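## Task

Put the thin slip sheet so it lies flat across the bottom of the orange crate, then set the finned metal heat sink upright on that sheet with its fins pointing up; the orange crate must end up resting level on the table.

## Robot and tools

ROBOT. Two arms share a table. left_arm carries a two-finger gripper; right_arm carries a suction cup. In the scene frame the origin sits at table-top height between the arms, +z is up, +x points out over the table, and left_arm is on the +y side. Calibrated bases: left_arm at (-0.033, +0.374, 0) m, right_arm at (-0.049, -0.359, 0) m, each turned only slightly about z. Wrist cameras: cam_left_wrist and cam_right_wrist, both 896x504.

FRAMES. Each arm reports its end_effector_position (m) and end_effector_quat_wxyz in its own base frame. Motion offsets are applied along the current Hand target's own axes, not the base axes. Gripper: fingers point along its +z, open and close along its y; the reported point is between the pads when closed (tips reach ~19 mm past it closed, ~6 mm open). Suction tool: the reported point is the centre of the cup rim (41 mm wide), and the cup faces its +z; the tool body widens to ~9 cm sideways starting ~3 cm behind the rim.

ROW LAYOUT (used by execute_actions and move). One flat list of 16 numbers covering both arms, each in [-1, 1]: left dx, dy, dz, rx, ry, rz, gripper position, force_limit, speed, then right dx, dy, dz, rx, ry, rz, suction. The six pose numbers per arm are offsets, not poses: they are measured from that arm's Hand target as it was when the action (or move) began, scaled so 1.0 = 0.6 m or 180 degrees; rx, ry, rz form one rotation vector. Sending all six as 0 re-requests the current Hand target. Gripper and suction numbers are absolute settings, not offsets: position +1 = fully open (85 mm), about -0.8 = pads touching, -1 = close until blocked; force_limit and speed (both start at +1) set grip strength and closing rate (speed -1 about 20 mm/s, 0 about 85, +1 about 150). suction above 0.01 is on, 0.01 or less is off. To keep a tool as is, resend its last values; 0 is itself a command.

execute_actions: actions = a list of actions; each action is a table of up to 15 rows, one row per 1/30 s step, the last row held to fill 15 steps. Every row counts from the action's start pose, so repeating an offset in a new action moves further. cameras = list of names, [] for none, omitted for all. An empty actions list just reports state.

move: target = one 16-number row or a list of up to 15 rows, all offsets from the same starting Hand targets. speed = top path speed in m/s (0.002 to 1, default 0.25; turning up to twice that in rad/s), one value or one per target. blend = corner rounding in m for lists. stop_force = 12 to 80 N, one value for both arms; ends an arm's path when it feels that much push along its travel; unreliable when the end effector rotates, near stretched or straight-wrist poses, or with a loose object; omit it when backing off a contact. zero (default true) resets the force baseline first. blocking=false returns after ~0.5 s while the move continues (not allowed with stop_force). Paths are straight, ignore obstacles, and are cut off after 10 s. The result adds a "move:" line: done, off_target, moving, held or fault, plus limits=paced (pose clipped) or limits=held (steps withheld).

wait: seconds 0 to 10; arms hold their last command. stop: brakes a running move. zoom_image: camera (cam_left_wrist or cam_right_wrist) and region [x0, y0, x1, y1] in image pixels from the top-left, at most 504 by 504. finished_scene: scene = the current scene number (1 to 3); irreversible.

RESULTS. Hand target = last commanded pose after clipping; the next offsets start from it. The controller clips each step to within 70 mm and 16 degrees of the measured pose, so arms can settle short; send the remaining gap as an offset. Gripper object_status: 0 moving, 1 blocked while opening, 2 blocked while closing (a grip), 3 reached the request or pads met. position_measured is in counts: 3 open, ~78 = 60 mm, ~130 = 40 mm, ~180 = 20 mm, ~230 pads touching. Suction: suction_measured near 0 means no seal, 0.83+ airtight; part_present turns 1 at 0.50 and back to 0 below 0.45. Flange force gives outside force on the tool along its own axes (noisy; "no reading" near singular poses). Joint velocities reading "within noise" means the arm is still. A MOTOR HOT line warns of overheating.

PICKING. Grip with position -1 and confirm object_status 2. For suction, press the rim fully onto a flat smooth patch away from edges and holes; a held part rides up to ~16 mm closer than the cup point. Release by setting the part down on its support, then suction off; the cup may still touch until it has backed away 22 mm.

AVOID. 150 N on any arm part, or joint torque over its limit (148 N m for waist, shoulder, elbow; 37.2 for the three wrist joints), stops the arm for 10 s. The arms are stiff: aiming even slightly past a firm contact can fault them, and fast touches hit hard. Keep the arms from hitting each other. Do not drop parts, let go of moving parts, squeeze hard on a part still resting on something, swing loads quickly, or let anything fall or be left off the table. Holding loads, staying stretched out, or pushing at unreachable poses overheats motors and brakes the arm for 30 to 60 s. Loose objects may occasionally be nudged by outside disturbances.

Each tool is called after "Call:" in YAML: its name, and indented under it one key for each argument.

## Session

Call:
execute_actions:
  actions: []

Scene clock: 0.00 s.
left_arm: end_effector_position=(+0.2822, -0.2171, +0.2150) position_measured=3 object_status=3 end_effector_quat_wxyz=(+0.335, +0.614, -0.648, +0.300) | right_arm: end_effector_position=(+0.3728, +0.4556, +0.3262) suction_measured=0.00 part_present=0 end_effector_quat_wxyz=(-0.272, +0.179, +0.942, -0.083)
Joint positions: left_arm=[0.415 -0.275 -0.904 0.785 -1.531 0.819] | right_arm=[0.884 0.743 1.094 -0.53 -2.284 -1.538]
Joint velocities: within noise
Flange force (N): no reading
Hand target: left_arm +0.2822, -0.2171, +0.2150; +0.335, +0.614, -0.648, +0.300 | right_arm +0.3728, +0.4556, +0.3262; -0.272, +0.179, +0.942, -0.083
camera_calibration:
cam_left_wrist: T_world_to_cam=[[-0.998299, 0.0341161, 0.0472776, 0.287346], [0.00548232, 0.862253, -0.506449, 0.306353], [-0.0580433, -0.505328, -0.860973, 0.223445], [0, 0, 0, 1]] pos_world=[0.298147, -0.161044, 0.333947]
cam_right_wrist: T_world_to_cam=[[-0.258744, -0.913179, 0.314889, 0.414544], [-0.441332, 0.401736, 0.802393, -0.258661], [-0.859231, 0.0686437, -0.506962, 0.525231], [0, 0, 0, 1]] pos_world=[0.4444, 0.446413, 0.343284]

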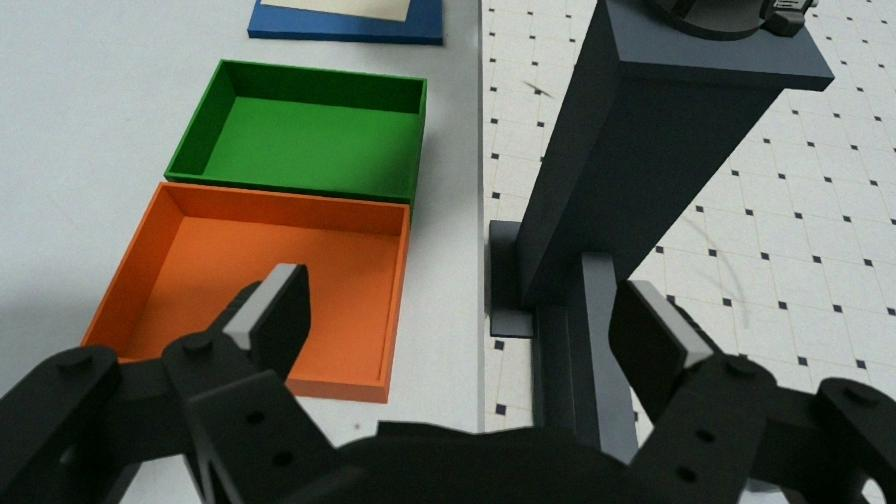

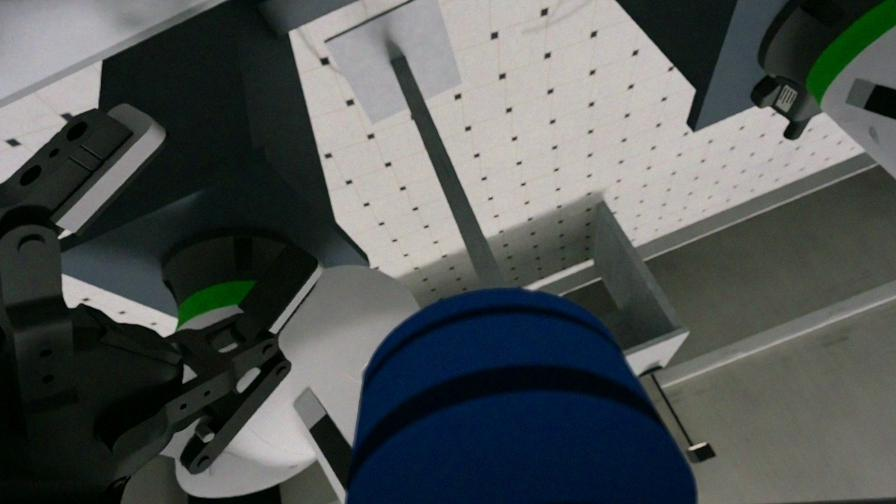

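Call:
move:
  target: [-0.0152,-0.1287,-0.2633,-0.2171,-0.2424,0.4443,1,-1,-1,-0.2688,0.0697,-0.1237,-0.0599,-0.1742,-0.0946,0]
  speed: 0.4

Call:
zoom_image:
  camera: "cam_right_wrist"
  region: [310, 110, 560, 360]

Scene clock: 26.77 s.
left_arm: end_effector_position=(+0.3699, -0.0903, +0.3000) position_measured=3 object_status=3 end_effector_quat_wxyz=(+0.000, +0.000, +1.000, +0.000) | right_arm: end_effector_position=(+0.5523, +0.4369, +0.2999) suction_measured=0.00 part_present=0 end_effector_quat_wxyz=(+0.000, +0.035, +0.999, +0.000)
Joint positions: left_arm=[0.109 -0.175 -0.12 0 -1.626 -0.109] | right_arm=[0.855 0.737 0.987 -0.001 -1.821 -0.925]
Joint velocities: within noise
Flange force (N): left_arm=[-3.7 -6.8 -3.9] | right_arm=no reading
Hand target: left_arm +0.3699, -0.0902, +0.3000; +0.000, +0.000, +1.000, +0.000 | right_arm +0.5523, +0.4369, +0.2999; +0.000, +0.035, +0.999, +0.000
Off the commanded pose: left_arm 0.000 m, 0 deg | right_arm 0.000 m, 0 deg.
move: done
camera_calibration:
cam_left_wrist: T_world_to_cam=[[-0.0390188, 0.999184, -0.0104637, 0.116103], [0.920317, 0.040014, 0.389122, -0.441714], [0.389223, 0.00555314, -0.921127, 0.264595], [0, 0, 0, 1]] pos_world=[0.30806, -0.0998026, 0.416821]
cam_right_wrist: T_world_to_cam=[[-0.0766554, -0.99463, 0.0695391, 0.460715], [-0.883683, 0.100074, 0.457264, 0.328814], [-0.461767, -0.0263987, -0.886608, 0.60322], [0, 0, 0, 1]] pos_world=[0.60443, 0.44126, 0.352428]

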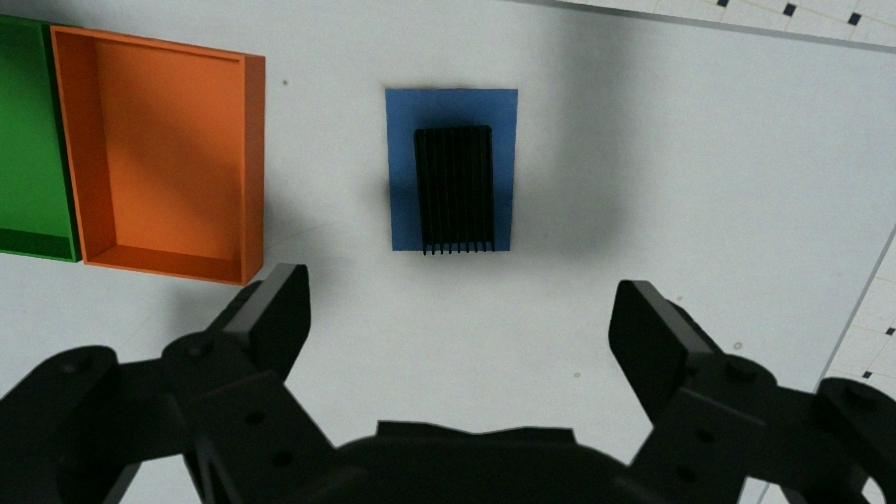

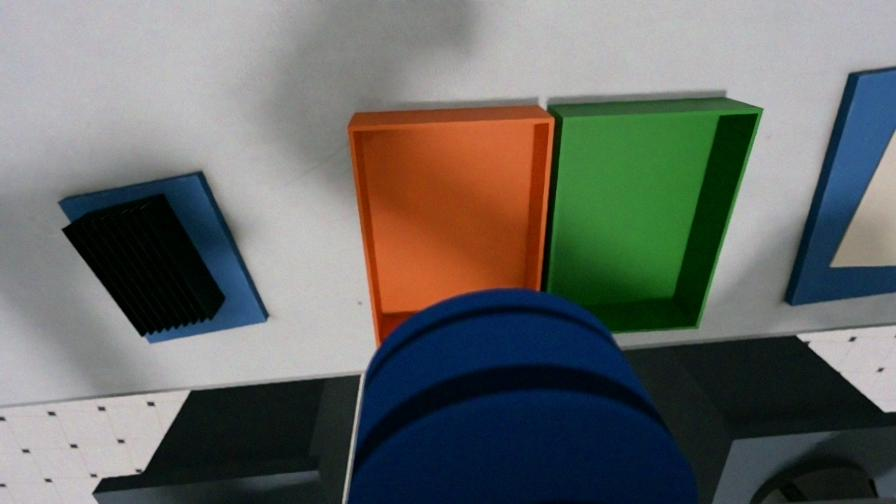

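Scaled by 2.016.

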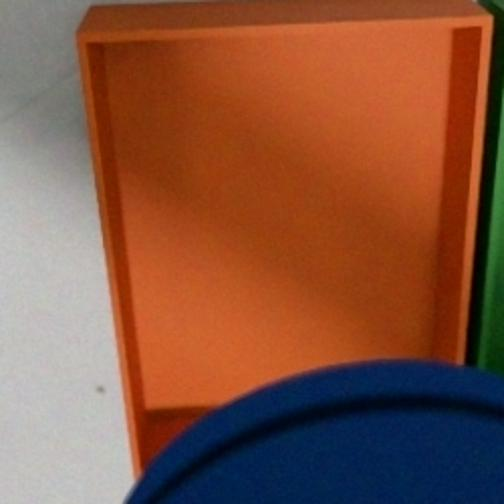

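Call:
move:
  target: [-0.0700,0.0037,0.3333,0,0,-0.0267,1,-1,-1,-0.0477,-0.7028,0,0,0,0.0167,0]
  speed: 0.35

Call:
zoom_image:
  camera: "cam_right_wrist"
  region: [310, 90, 560, 350]

Call:
zoom_image:
  camera: "cam_left_wrist"
  region: [320, 40, 620, 380]

Scene clock: 57.53 s.
left_arm: end_effector_position=(+0.4118, -0.0880, +0.1000) position_measured=3 object_status=3 end_effector_quat_wxyz=(+0.000, -0.042, +0.999, +0.000) | right_arm: end_effector_position=(+0.5514, +0.0143, +0.2997) suction_measured=0.00 part_present=0 end_effector_quat_wxyz=(+0.000, +0.061, +0.998, +0.000)
Joint positions: left_arm=[0.103 0.027 -0.411 0 -1.133 -0.019] | right_arm=[0.264 0.263 0.295 -0.001 -1.604 -0.386]
Joint velocities: within noise
Flange force (N): left_arm=[-4.9 -6.2 -2.0] | right_arm=[-16.6 -2.9 -5.5]
Hand target: left_arm +0.4118, -0.0880, +0.1000; +0.000, -0.042, +0.999, +0.000 | right_arm +0.5514, +0.0143, +0.2997; +0.000, +0.061, +0.998, +0.000
Off the commanded pose: left_arm 0.000 m, 0 deg | right_arm 0.000 m, 0 deg.
move: done
camera_calibration:
cam_left_wrist: T_world_to_cam=[[-0.122614, 0.992399, -0.0104862, 0.147285], [0.913737, 0.117007, 0.389095, -0.39313], [0.387364, 0.0381269, -0.921138, 0.0676468], [0, 0, 0, 1]] pos_world=[0.351072, -0.102746, 0.216821]
cam_right_wrist: T_world_to_cam=[[-0.128609, -0.989249, 0.0696091, 0.0689487], [-0.877243, 0.146221, 0.457236, 0.366216], [-0.462499, -0.0022596, -0.886617, 0.591659], [0, 0, 0, 1]] pos_world=[0.603769, 0.015996, 0.352328]

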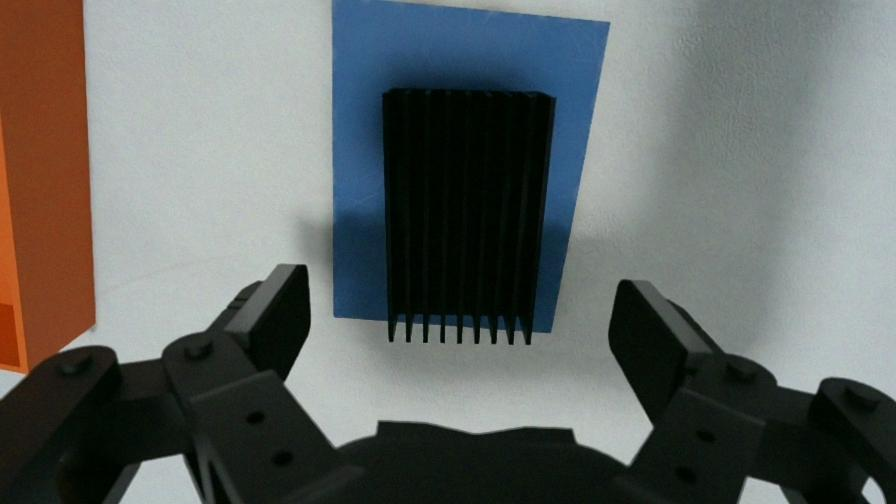

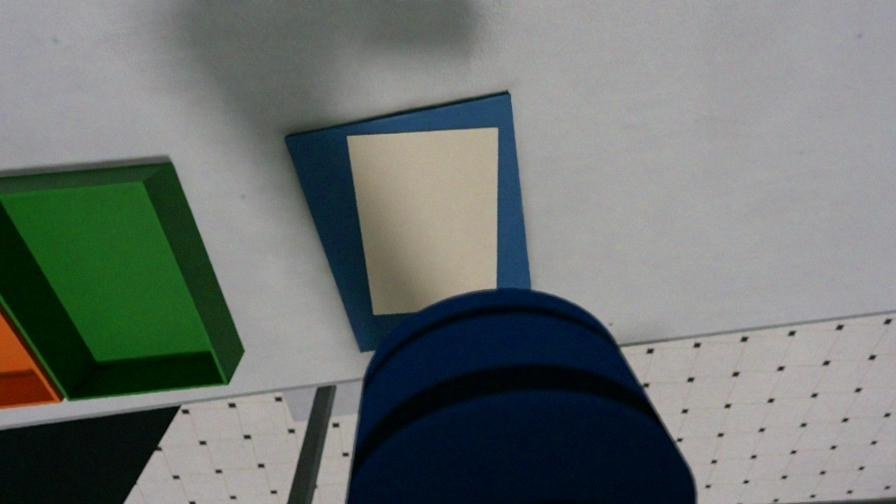

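Scaled by 1.938.

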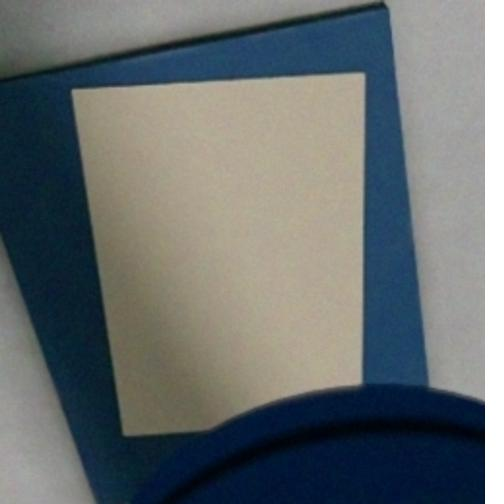

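Scaled by 1.482.

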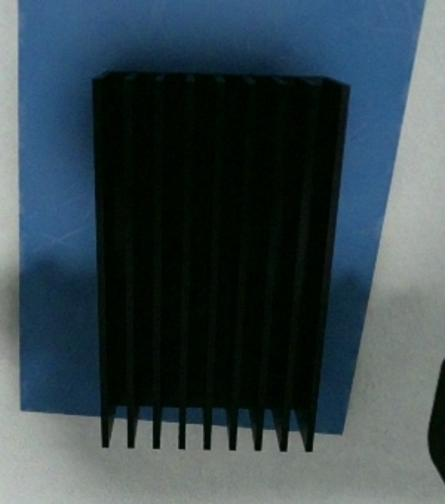

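Call:
move:
  target: [-0.0036,0.0029,0.1098,0,0,-0.0067,1,-1,-1,0.2149,-0.0027,0.4412,0,0,0,0]
  speed: 0.3

Call:
move:
  target: [0,0,0,0,0,0,-1,-1,-1,0,0,0.0583,0,0,0,1]
  speed: 0.03
  stop_force: 15
  cameras: ["cam_left_wrist"]

Scene clock: 74.10 s.
left_arm: end_effector_position=(+0.4138, -0.0861, +0.0341) position_measured=3 object_status=3 end_effector_quat_wxyz=(+0.000, -0.053, +0.999, +0.000) | right_arm: end_effector_position=(+0.4230, +0.0285, +0.0351) suction_measured=0.00 part_present=0 end_effector_quat_wxyz=(+0.000, +0.061, +0.998, +0.000)
Joint positions: left_arm=[0.108 0.12 -0.487 0 -0.963 -0.002] | right_arm=[0.378 0.151 -0.499 -0.001 -0.922 -0.5]
Joint velocities: within noise
Flange force (N): left_arm=[-4.7 -6.9 -1.1] | right_arm=[-15.7 -4.6 1.7]
Hand target: left_arm +0.4138, -0.0861, +0.0341; +0.000, -0.053, +0.999, +0.000 | right_arm +0.4230, +0.0285, +0.0351; +0.000, +0.061, +0.998, +0.000
Off the commanded pose: left_arm 0.000 m, 0 deg | right_arm 0.000 m, 0 deg.
move: done
camera_calibration:
cam_left_wrist: T_world_to_cam=[[-0.143442, 0.989605, -0.0103551, 0.153287], [0.911074, 0.136131, 0.389118, -0.36673], [0.386482, 0.0463816, -0.92113, 0.00720045], [0, 0, 0, 1]] pos_world=[0.353323, -0.102104, 0.150921]
cam_right_wrist: T_world_to_cam=[[-0.128742, -0.989235, 0.069569, 0.084869], [-0.877222, 0.14632, 0.457243, 0.372488], [-0.4625, -0.00216121, -0.886617, 0.297704], [0, 0, 0, 1]] pos_world=[0.475369, 0.0300963, 0.0877279]

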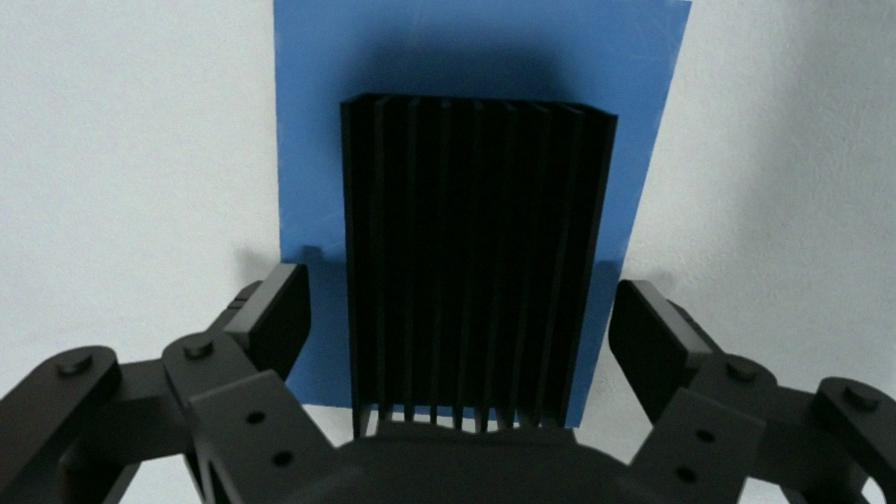

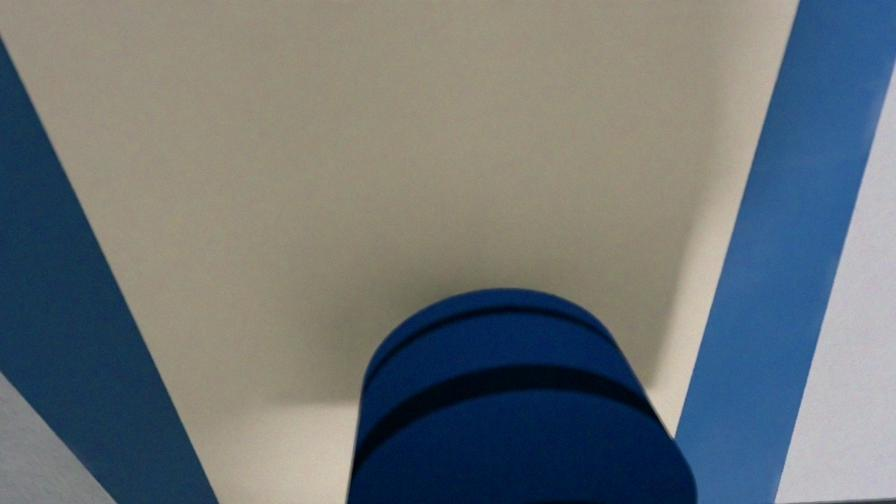

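Scene clock: 75.93 s.
left_arm: end_effector_position=(+0.4138, -0.0861, +0.0341) position_measured=78 object_status=2 end_effector_quat_wxyz=(+0.000, -0.053, +0.999, +0.000) | right_arm: end_effector_position=(+0.4229, +0.0285, +0.0001) suction_measured=0.93 part_present=1 end_effector_quat_wxyz=(+0.000, +0.061, +0.998, +0.000)
Joint positions: left_arm=[0.108 0.12 -0.487 0 -0.963 -0.002] | right_arm=[0.379 0.213 -0.528 -0.001 -0.83 -0.5]
Joint velocities: within noise
Flange force (N): left_arm=[-3.7 -5.3 -10.0] | right_arm=[-15.9 -4.5 3.1]
Hand target: left_arm +0.4138, -0.0861, +0.0341; +0.000, -0.053, +0.999, +0.000 | right_arm +0.4229, +0.0285, +0.0001; +0.000, +0.061, +0.998, +0.000
Off the commanded pose: left_arm 0.000 m, 0 deg | right_arm 0.000 m, 0 deg.
move: done
camera_calibration:
cam_left_wrist: T_world_to_cam=[[-0.143496, 0.989595, -0.0104841, 0.153338], [0.911064, 0.136231, 0.389105, -0.366806], [0.386485, 0.0462832, -0.921134, 0.00715162], [0, 0, 0, 1]] pos_world=[0.353423, -0.102104, 0.150921]
Images, in order (width x height): cam_left_wrist 896x504.

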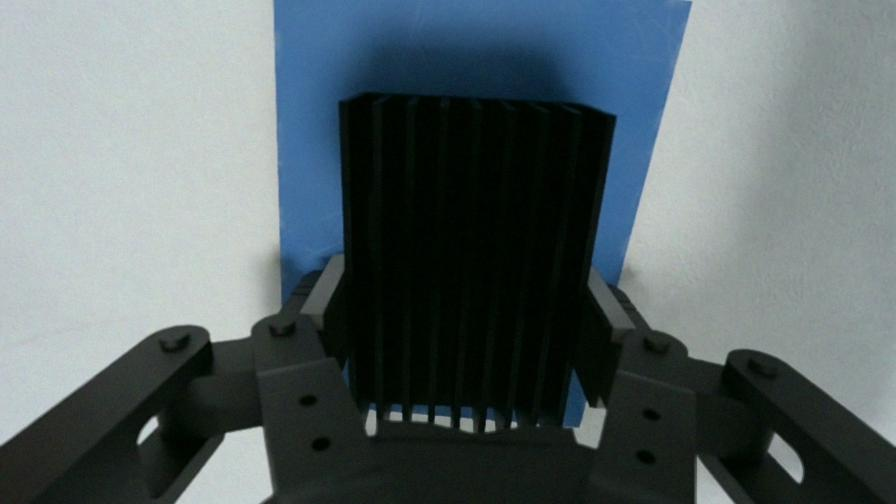

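Call:
move:
  target:
    - [0,0,-0.0833,0,0,0,-1,-1,-1,0,0,-0.1333,0,0,0,1]
    - [0,0,-0.1667,0,0,0,-1,-1,-1,0.0827,0.6567,-0.1333,0,0,-0.0153,1]
  speed: [0.15, 0.3]
  blend: [0.03, 0]
  cameras: ["cam_left_wrist"]

Call:
move:
  target:
    - [0,0,0,0,0,0,-1,-1,-1,0,0,0.124,0,0,0,1]
    - [0,0,0,0,0,0,-1,-1,-1,0,0,0.1657,0,0,0,1]
  speed: [0.15, 0.02]
  stop_force: 14
  cameras: ["cam_left_wrist"]

Scene clock: 88.97 s.
left_arm: end_effector_position=(+0.4138, -0.0861, +0.1341) position_measured=78 object_status=2 end_effector_quat_wxyz=(+0.000, -0.053, +0.999, +0.000) | right_arm: end_effector_position=(+0.4218, +0.4256, +0.0803) suction_measured=0.93 part_present=1 end_effector_quat_wxyz=(+0.000, +0.037, +0.999, +0.000)
Joint positions: left_arm=[0.108 -0.003 -0.356 0 -1.218 -0.002] | right_arm=[1.008 0.485 0.073 -0.001 -1.159 -1.082]
Joint velocities: within noise
Flange force (N): left_arm=[-4.8 -7.0 -0.2] | right_arm=[-13.9 8.3 0.8]
Hand target: left_arm +0.4138, -0.0861, +0.1341; +0.000, -0.053, +0.999, +0.000 | right_arm +0.4219, +0.4256, +0.0803; +0.000, +0.037, +0.999, +0.000
Off the commanded pose: left_arm 0.000 m, 0 deg | right_arm 0.000 m, 0 deg.
move: done
camera_calibration:
cam_left_wrist: T_world_to_cam=[[-0.143496, 0.989595, -0.0104842, 0.154387], [0.911064, 0.136231, 0.389105, -0.405717], [0.386485, 0.0462832, -0.921134, 0.099265], [0, 0, 0, 1]] pos_world=[0.353423, -0.102104, 0.250921]
Images, in order (width x height): cam_left_wrist 896x504.

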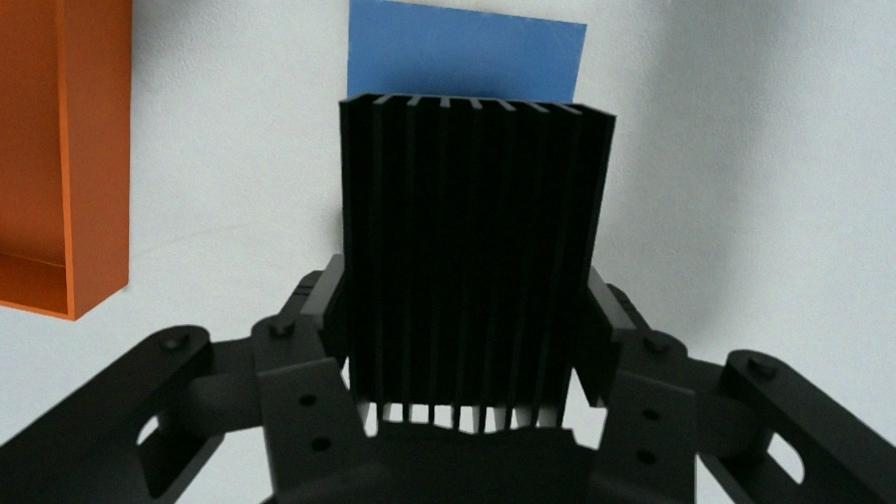

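Scene clock: 90.90 s.
left_arm: end_effector_position=(+0.4138, -0.0861, +0.1341) position_measured=78 object_status=2 end_effector_quat_wxyz=(+0.000, -0.053, +0.999, +0.000) | right_arm: end_effector_position=(+0.4220, +0.4258, -0.0096) suction_measured=0.93 part_present=1 end_effector_quat_wxyz=(+0.000, +0.037, +0.999, +0.000)
Joint positions: left_arm=[0.108 -0.003 -0.356 0 -1.218 -0.002] | right_arm=[1.008 0.591 -0.001 -0.001 -0.978 -1.082]
Joint velocities: within noise
Flange force (N): left_arm=[-4.5 -6.4 0.0] | right_arm=[-10.9 5.3 -24.6]
Hand target: left_arm +0.4138, -0.0861, +0.1341; +0.000, -0.053, +0.999, +0.000 | right_arm +0.4219, +0.4257, -0.0096; +0.000, +0.037, +0.999, +0.000 (not the last commanded pose)
Off the commanded pose: left_arm 0.000 m, 0 deg | right_arm 0.010 m, 0 deg.
move: contact (right_arm); path passed 1 of 2 targets
camera_calibration:
cam_left_wrist: T_world_to_cam=[[-0.143496, 0.989595, -0.0104841, 0.154387], [0.911064, 0.136231, 0.389105, -0.405717], [0.386485, 0.0462832, -0.921134, 0.099265], [0, 0, 0, 1]] pos_world=[0.353423, -0.102104, 0.250921]
Images, in order (width x height): cam_left_wrist 896x504.

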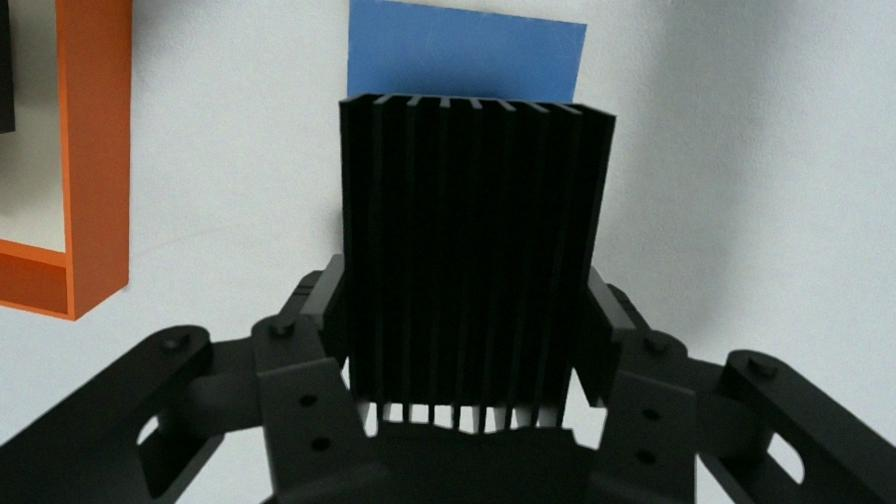

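Call:
execute_actions:
  actions:
    - [[0,0,0,0,0,0,-1,-1,-1,0,0,-0.0017,0,0,0,0]]
  cameras: []

Call:
move:
  target:
    - [0,0,0,0,0,0,-1,-1,-1,0,0,-0.0417,0,0,0,0]
    - [0,0,0,0,0,0,-1,-1,-1,0,0,-0.15,0,0,0,0]
    - [0.0650,-0.3910,0,0,0,0.0606,-1,-1,-1,-0.1301,-0.6255,-0.4167,0,0,0,0]
  speed: [0.06, 0.2, 0.3]
  blend: [0, 0.03, 0]
  cameras: ["cam_left_wrist"]

Scene clock: 99.27 s.
left_arm: end_effector_position=(+0.4138, -0.0861, +0.1341) position_measured=78 object_status=2 end_effector_quat_wxyz=(+0.000, -0.053, +0.999, +0.000) | right_arm: end_effector_position=(+0.4219, +0.4257, -0.0086) suction_measured=0.00 part_present=0 end_effector_quat_wxyz=(+0.000, +0.037, +0.999, +0.000)
Joint positions: left_arm=[0.108 -0.003 -0.356 0 -1.218 -0.002] | right_arm=[1.008 0.589 -0.001 -0.001 -0.98 -1.082]
Joint velocities: within noise
Flange force (N): left_arm=[-4.6 -6.6 0.0] | right_arm=[-12.8 6.5 -17.9]
Hand target: left_arm +0.4138, -0.0861, +0.1341; +0.000, -0.053, +0.999, +0.000 | right_arm +0.4219, +0.4257, -0.0086; +0.000, +0.037, +0.999, +0.000
Off the commanded pose: left_arm 0.000 m, 0 deg | right_arm 0.000 m, 0 deg.
No camera images: "cameras" was empty.

Scene clock: 101.87 s.
left_arm: end_effector_position=(+0.3997, -0.3235, +0.1342) position_measured=78 object_status=2 end_effector_quat_wxyz=(+0.000, +0.042, +0.999, +0.000) | right_arm: end_effector_position=(+0.4721, +0.0456, +0.2411) suction_measured=0.00 part_present=0 end_effector_quat_wxyz=(+0.000, +0.037, +0.999, +0.000)
Joint positions: left_arm=[-0.425 0.222 -0.105 0 -1.243 0.34] | right_arm=[0.373 0.074 -0.061 -0.001 -1.437 -0.447]
Joint velocities: within noise
Flange force (N): left_arm=[-3.6 -7.0 0.2] | right_arm=[-15.2 -4.5 -3.2]
Hand target: left_arm +0.3997, -0.3235, +0.1341; +0.000, +0.042, +0.999, +0.000 | right_arm +0.4721, +0.0455, +0.2411; +0.000, +0.037, +0.999, +0.000
Off the commanded pose: left_arm 0.000 m, 0 deg | right_arm 0.000 m, 0 deg.
move: done
camera_calibration:
cam_left_wrist: T_world_to_cam=[[0.0463249, 0.998872, -0.0104593, 0.314372], [0.920373, -0.0386097, 0.389131, -0.420805], [0.388288, -0.0276529, -0.921123, 0.0911766], [0, 0, 0, 1]] pos_world=[0.337332, -0.327743, 0.251021]
Images, in order (width x height): cam_left_wrist 896x504.

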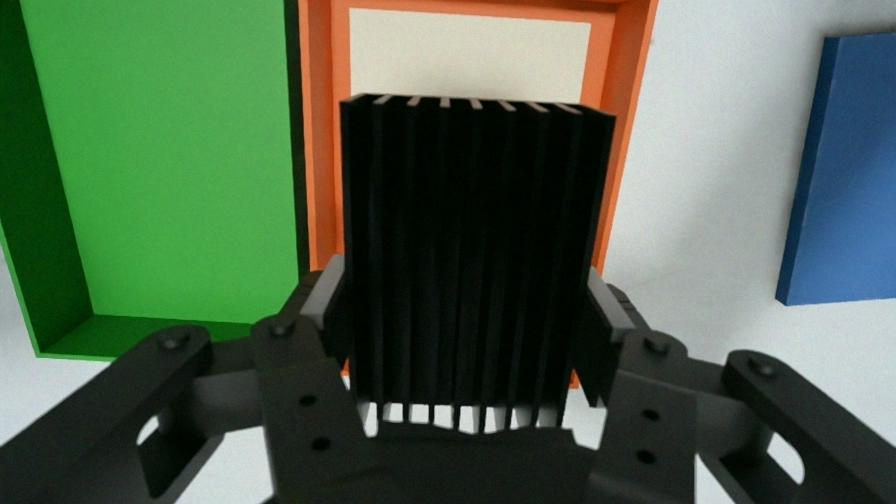

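Call:
move:
  target:
    - [-0.0032,0.0015,0.1632,0,0,0,-1,-1,-1,0,0,0,0,0,0,0]
    - [-0.0032,0.0015,0.198,0,0,0,-1,-1,-1,0,0,0,0,0,0,0]
  speed: [0.12, 0.02]
  stop_force: 14
  cameras: ["cam_left_wrist"]

Scene clock: 106.83 s.
left_arm: end_effector_position=(+0.4018, -0.3229, +0.0288) position_measured=78 object_status=2 end_effector_quat_wxyz=(+0.000, +0.042, +0.999, +0.000) | right_arm: end_effector_position=(+0.4721, +0.0455, +0.2411) suction_measured=0.00 part_present=0 end_effector_quat_wxyz=(+0.000, +0.037, +0.999, +0.000)
Joint positions: left_arm=[-0.422 0.338 -0.229 0.001 -1.004 0.337] | right_arm=[0.373 0.074 -0.061 -0.001 -1.437 -0.447]
Joint velocities: within noise
Flange force (N): left_arm=[-0.1 -3.2 -31.6] | right_arm=[-15.0 -3.5 -3.1]
Hand target: left_arm +0.4018, -0.3229, +0.0288; +0.000, +0.042, +0.999, +0.000 (not the last commanded pose) | right_arm +0.4721, +0.0455, +0.2411; +0.000, +0.037, +0.999, +0.000
Off the commanded pose: left_arm 0.013 m, 0 deg | right_arm 0.000 m, 0 deg.
move: contact (left_arm); path passed 1 of 2 targets
camera_calibration:
cam_left_wrist: T_world_to_cam=[[0.0461637, 0.998875, -0.0108355, 0.312682], [0.920258, -0.0383059, 0.389432, -0.381606], [0.388579, -0.0279491, -0.920992, -0.00692173], [0, 0, 0, 1]] pos_world=[0.339431, -0.327142, 0.145623]
Images, in order (width x height): cam_left_wrist 896x504.

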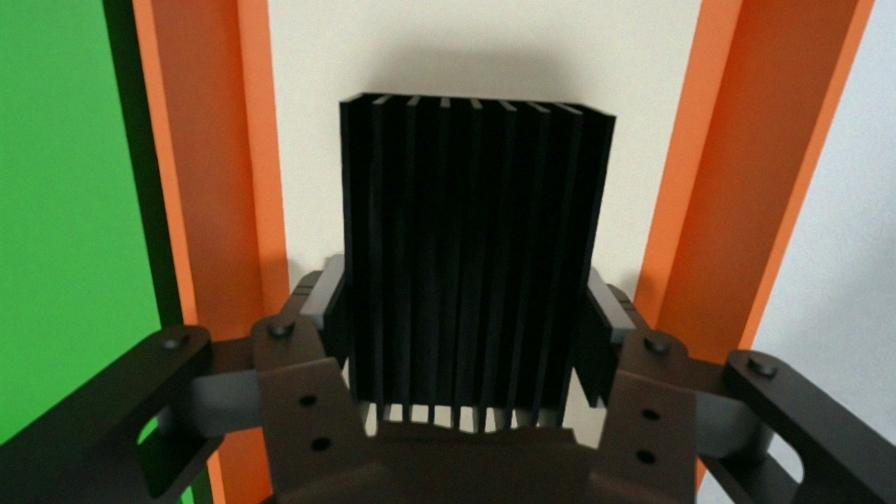

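Call:
move:
  target: [0,0,-0.001,0,0,0,0.69,-1,-0.5,0,0,0,0,0,0,0]
  speed: 0.05
  cameras: []

Call:
move:
  target:
    - [0,0,-0.08,0,0,0,0.69,-1,-0.5,0,0,0,0,0,0,0]
    - [0,0,-0.27,0,0,0,0.69,-1,-0.5,0,0,0,0,0,0,0]
  speed: [0.1, 0.3]
  cameras: ["cam_left_wrist"]

Scene clock: 112.23 s.
left_arm: end_effector_position=(+0.4018, -0.3229, +0.0294) position_measured=43 object_status=3 end_effector_quat_wxyz=(+0.000, +0.042, +0.999, +0.000) | right_arm: end_effector_position=(+0.4721, +0.0455, +0.2411) suction_measured=0.00 part_present=0 end_effector_quat_wxyz=(+0.000, +0.037, +0.999, +0.000)
Joint positions: left_arm=[-0.422 0.337 -0.228 0.001 -1.006 0.337] | right_arm=[0.373 0.074 -0.061 -0.001 -1.437 -0.447]
Joint velocities: within noise
Flange force (N): left_arm=[-3.2 -7.3 -1.0] | right_arm=[-16.0 -4.0 -4.3]
Hand target: left_arm +0.4018, -0.3229, +0.0294; +0.000, +0.042, +0.999, +0.000 | right_arm +0.4721, +0.0455, +0.2411; +0.000, +0.037, +0.999, +0.000
Off the commanded pose: left_arm 0.000 m, 0 deg | right_arm 0.000 m, 0 deg.
move: done
No camera images: "cameras" was empty.

Scene clock: 113.60 s.
left_arm: end_effector_position=(+0.4018, -0.3228, +0.1914) position_measured=43 object_status=3 end_effector_quat_wxyz=(+0.000, +0.042, +0.999, +0.000) | right_arm: end_effector_position=(+0.4721, +0.0455, +0.2411) suction_measured=0.00 part_present=0 end_effector_quat_wxyz=(+0.000, +0.037, +0.999, +0.000)
Joint positions: left_arm=[-0.422 0.189 -0.008 0 -1.374 0.337] | right_arm=[0.373 0.074 -0.061 -0.001 -1.437 -0.447]
Joint velocities: within noise
Flange force (N): left_arm=[-2.2 -6.4 -2.9] | right_arm=[-14.8 -3.9 -3.6]
Hand target: left_arm +0.4018, -0.3228, +0.1914; +0.000, +0.042, +0.999, +0.000 | right_arm +0.4721, +0.0455, +0.2411; +0.000, +0.037, +0.999, +0.000
Off the commanded pose: left_arm 0.000 m, 0 deg | right_arm 0.000 m, 0 deg.
move: done
camera_calibration:
cam_left_wrist: T_world_to_cam=[[0.0461637, 0.998875, -0.0108355, 0.314344], [0.920258, -0.0383059, 0.389432, -0.444924], [0.388579, -0.0279491, -0.920992, 0.142834], [0, 0, 0, 1]] pos_world=[0.339431, -0.327042, 0.308223]
Images, in order (width x height): cam_left_wrist 896x504.

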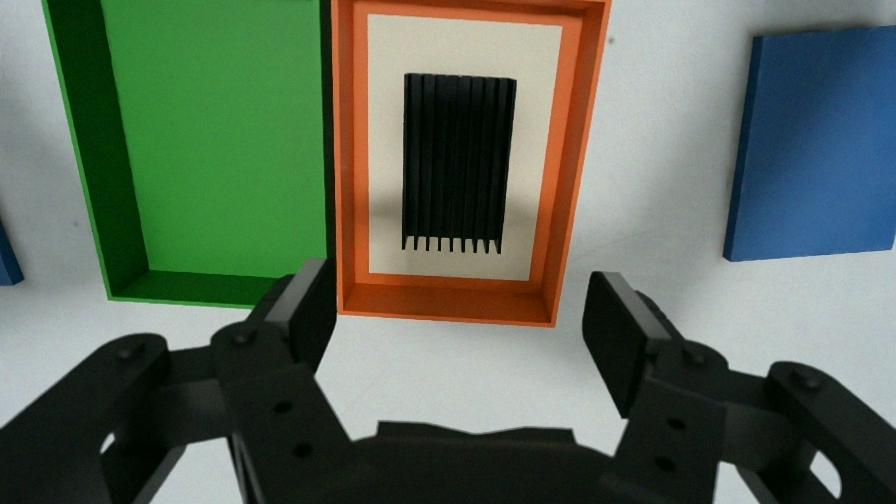

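Call:
finished_scene:
  scene: 3

The scene is finished: the task was done.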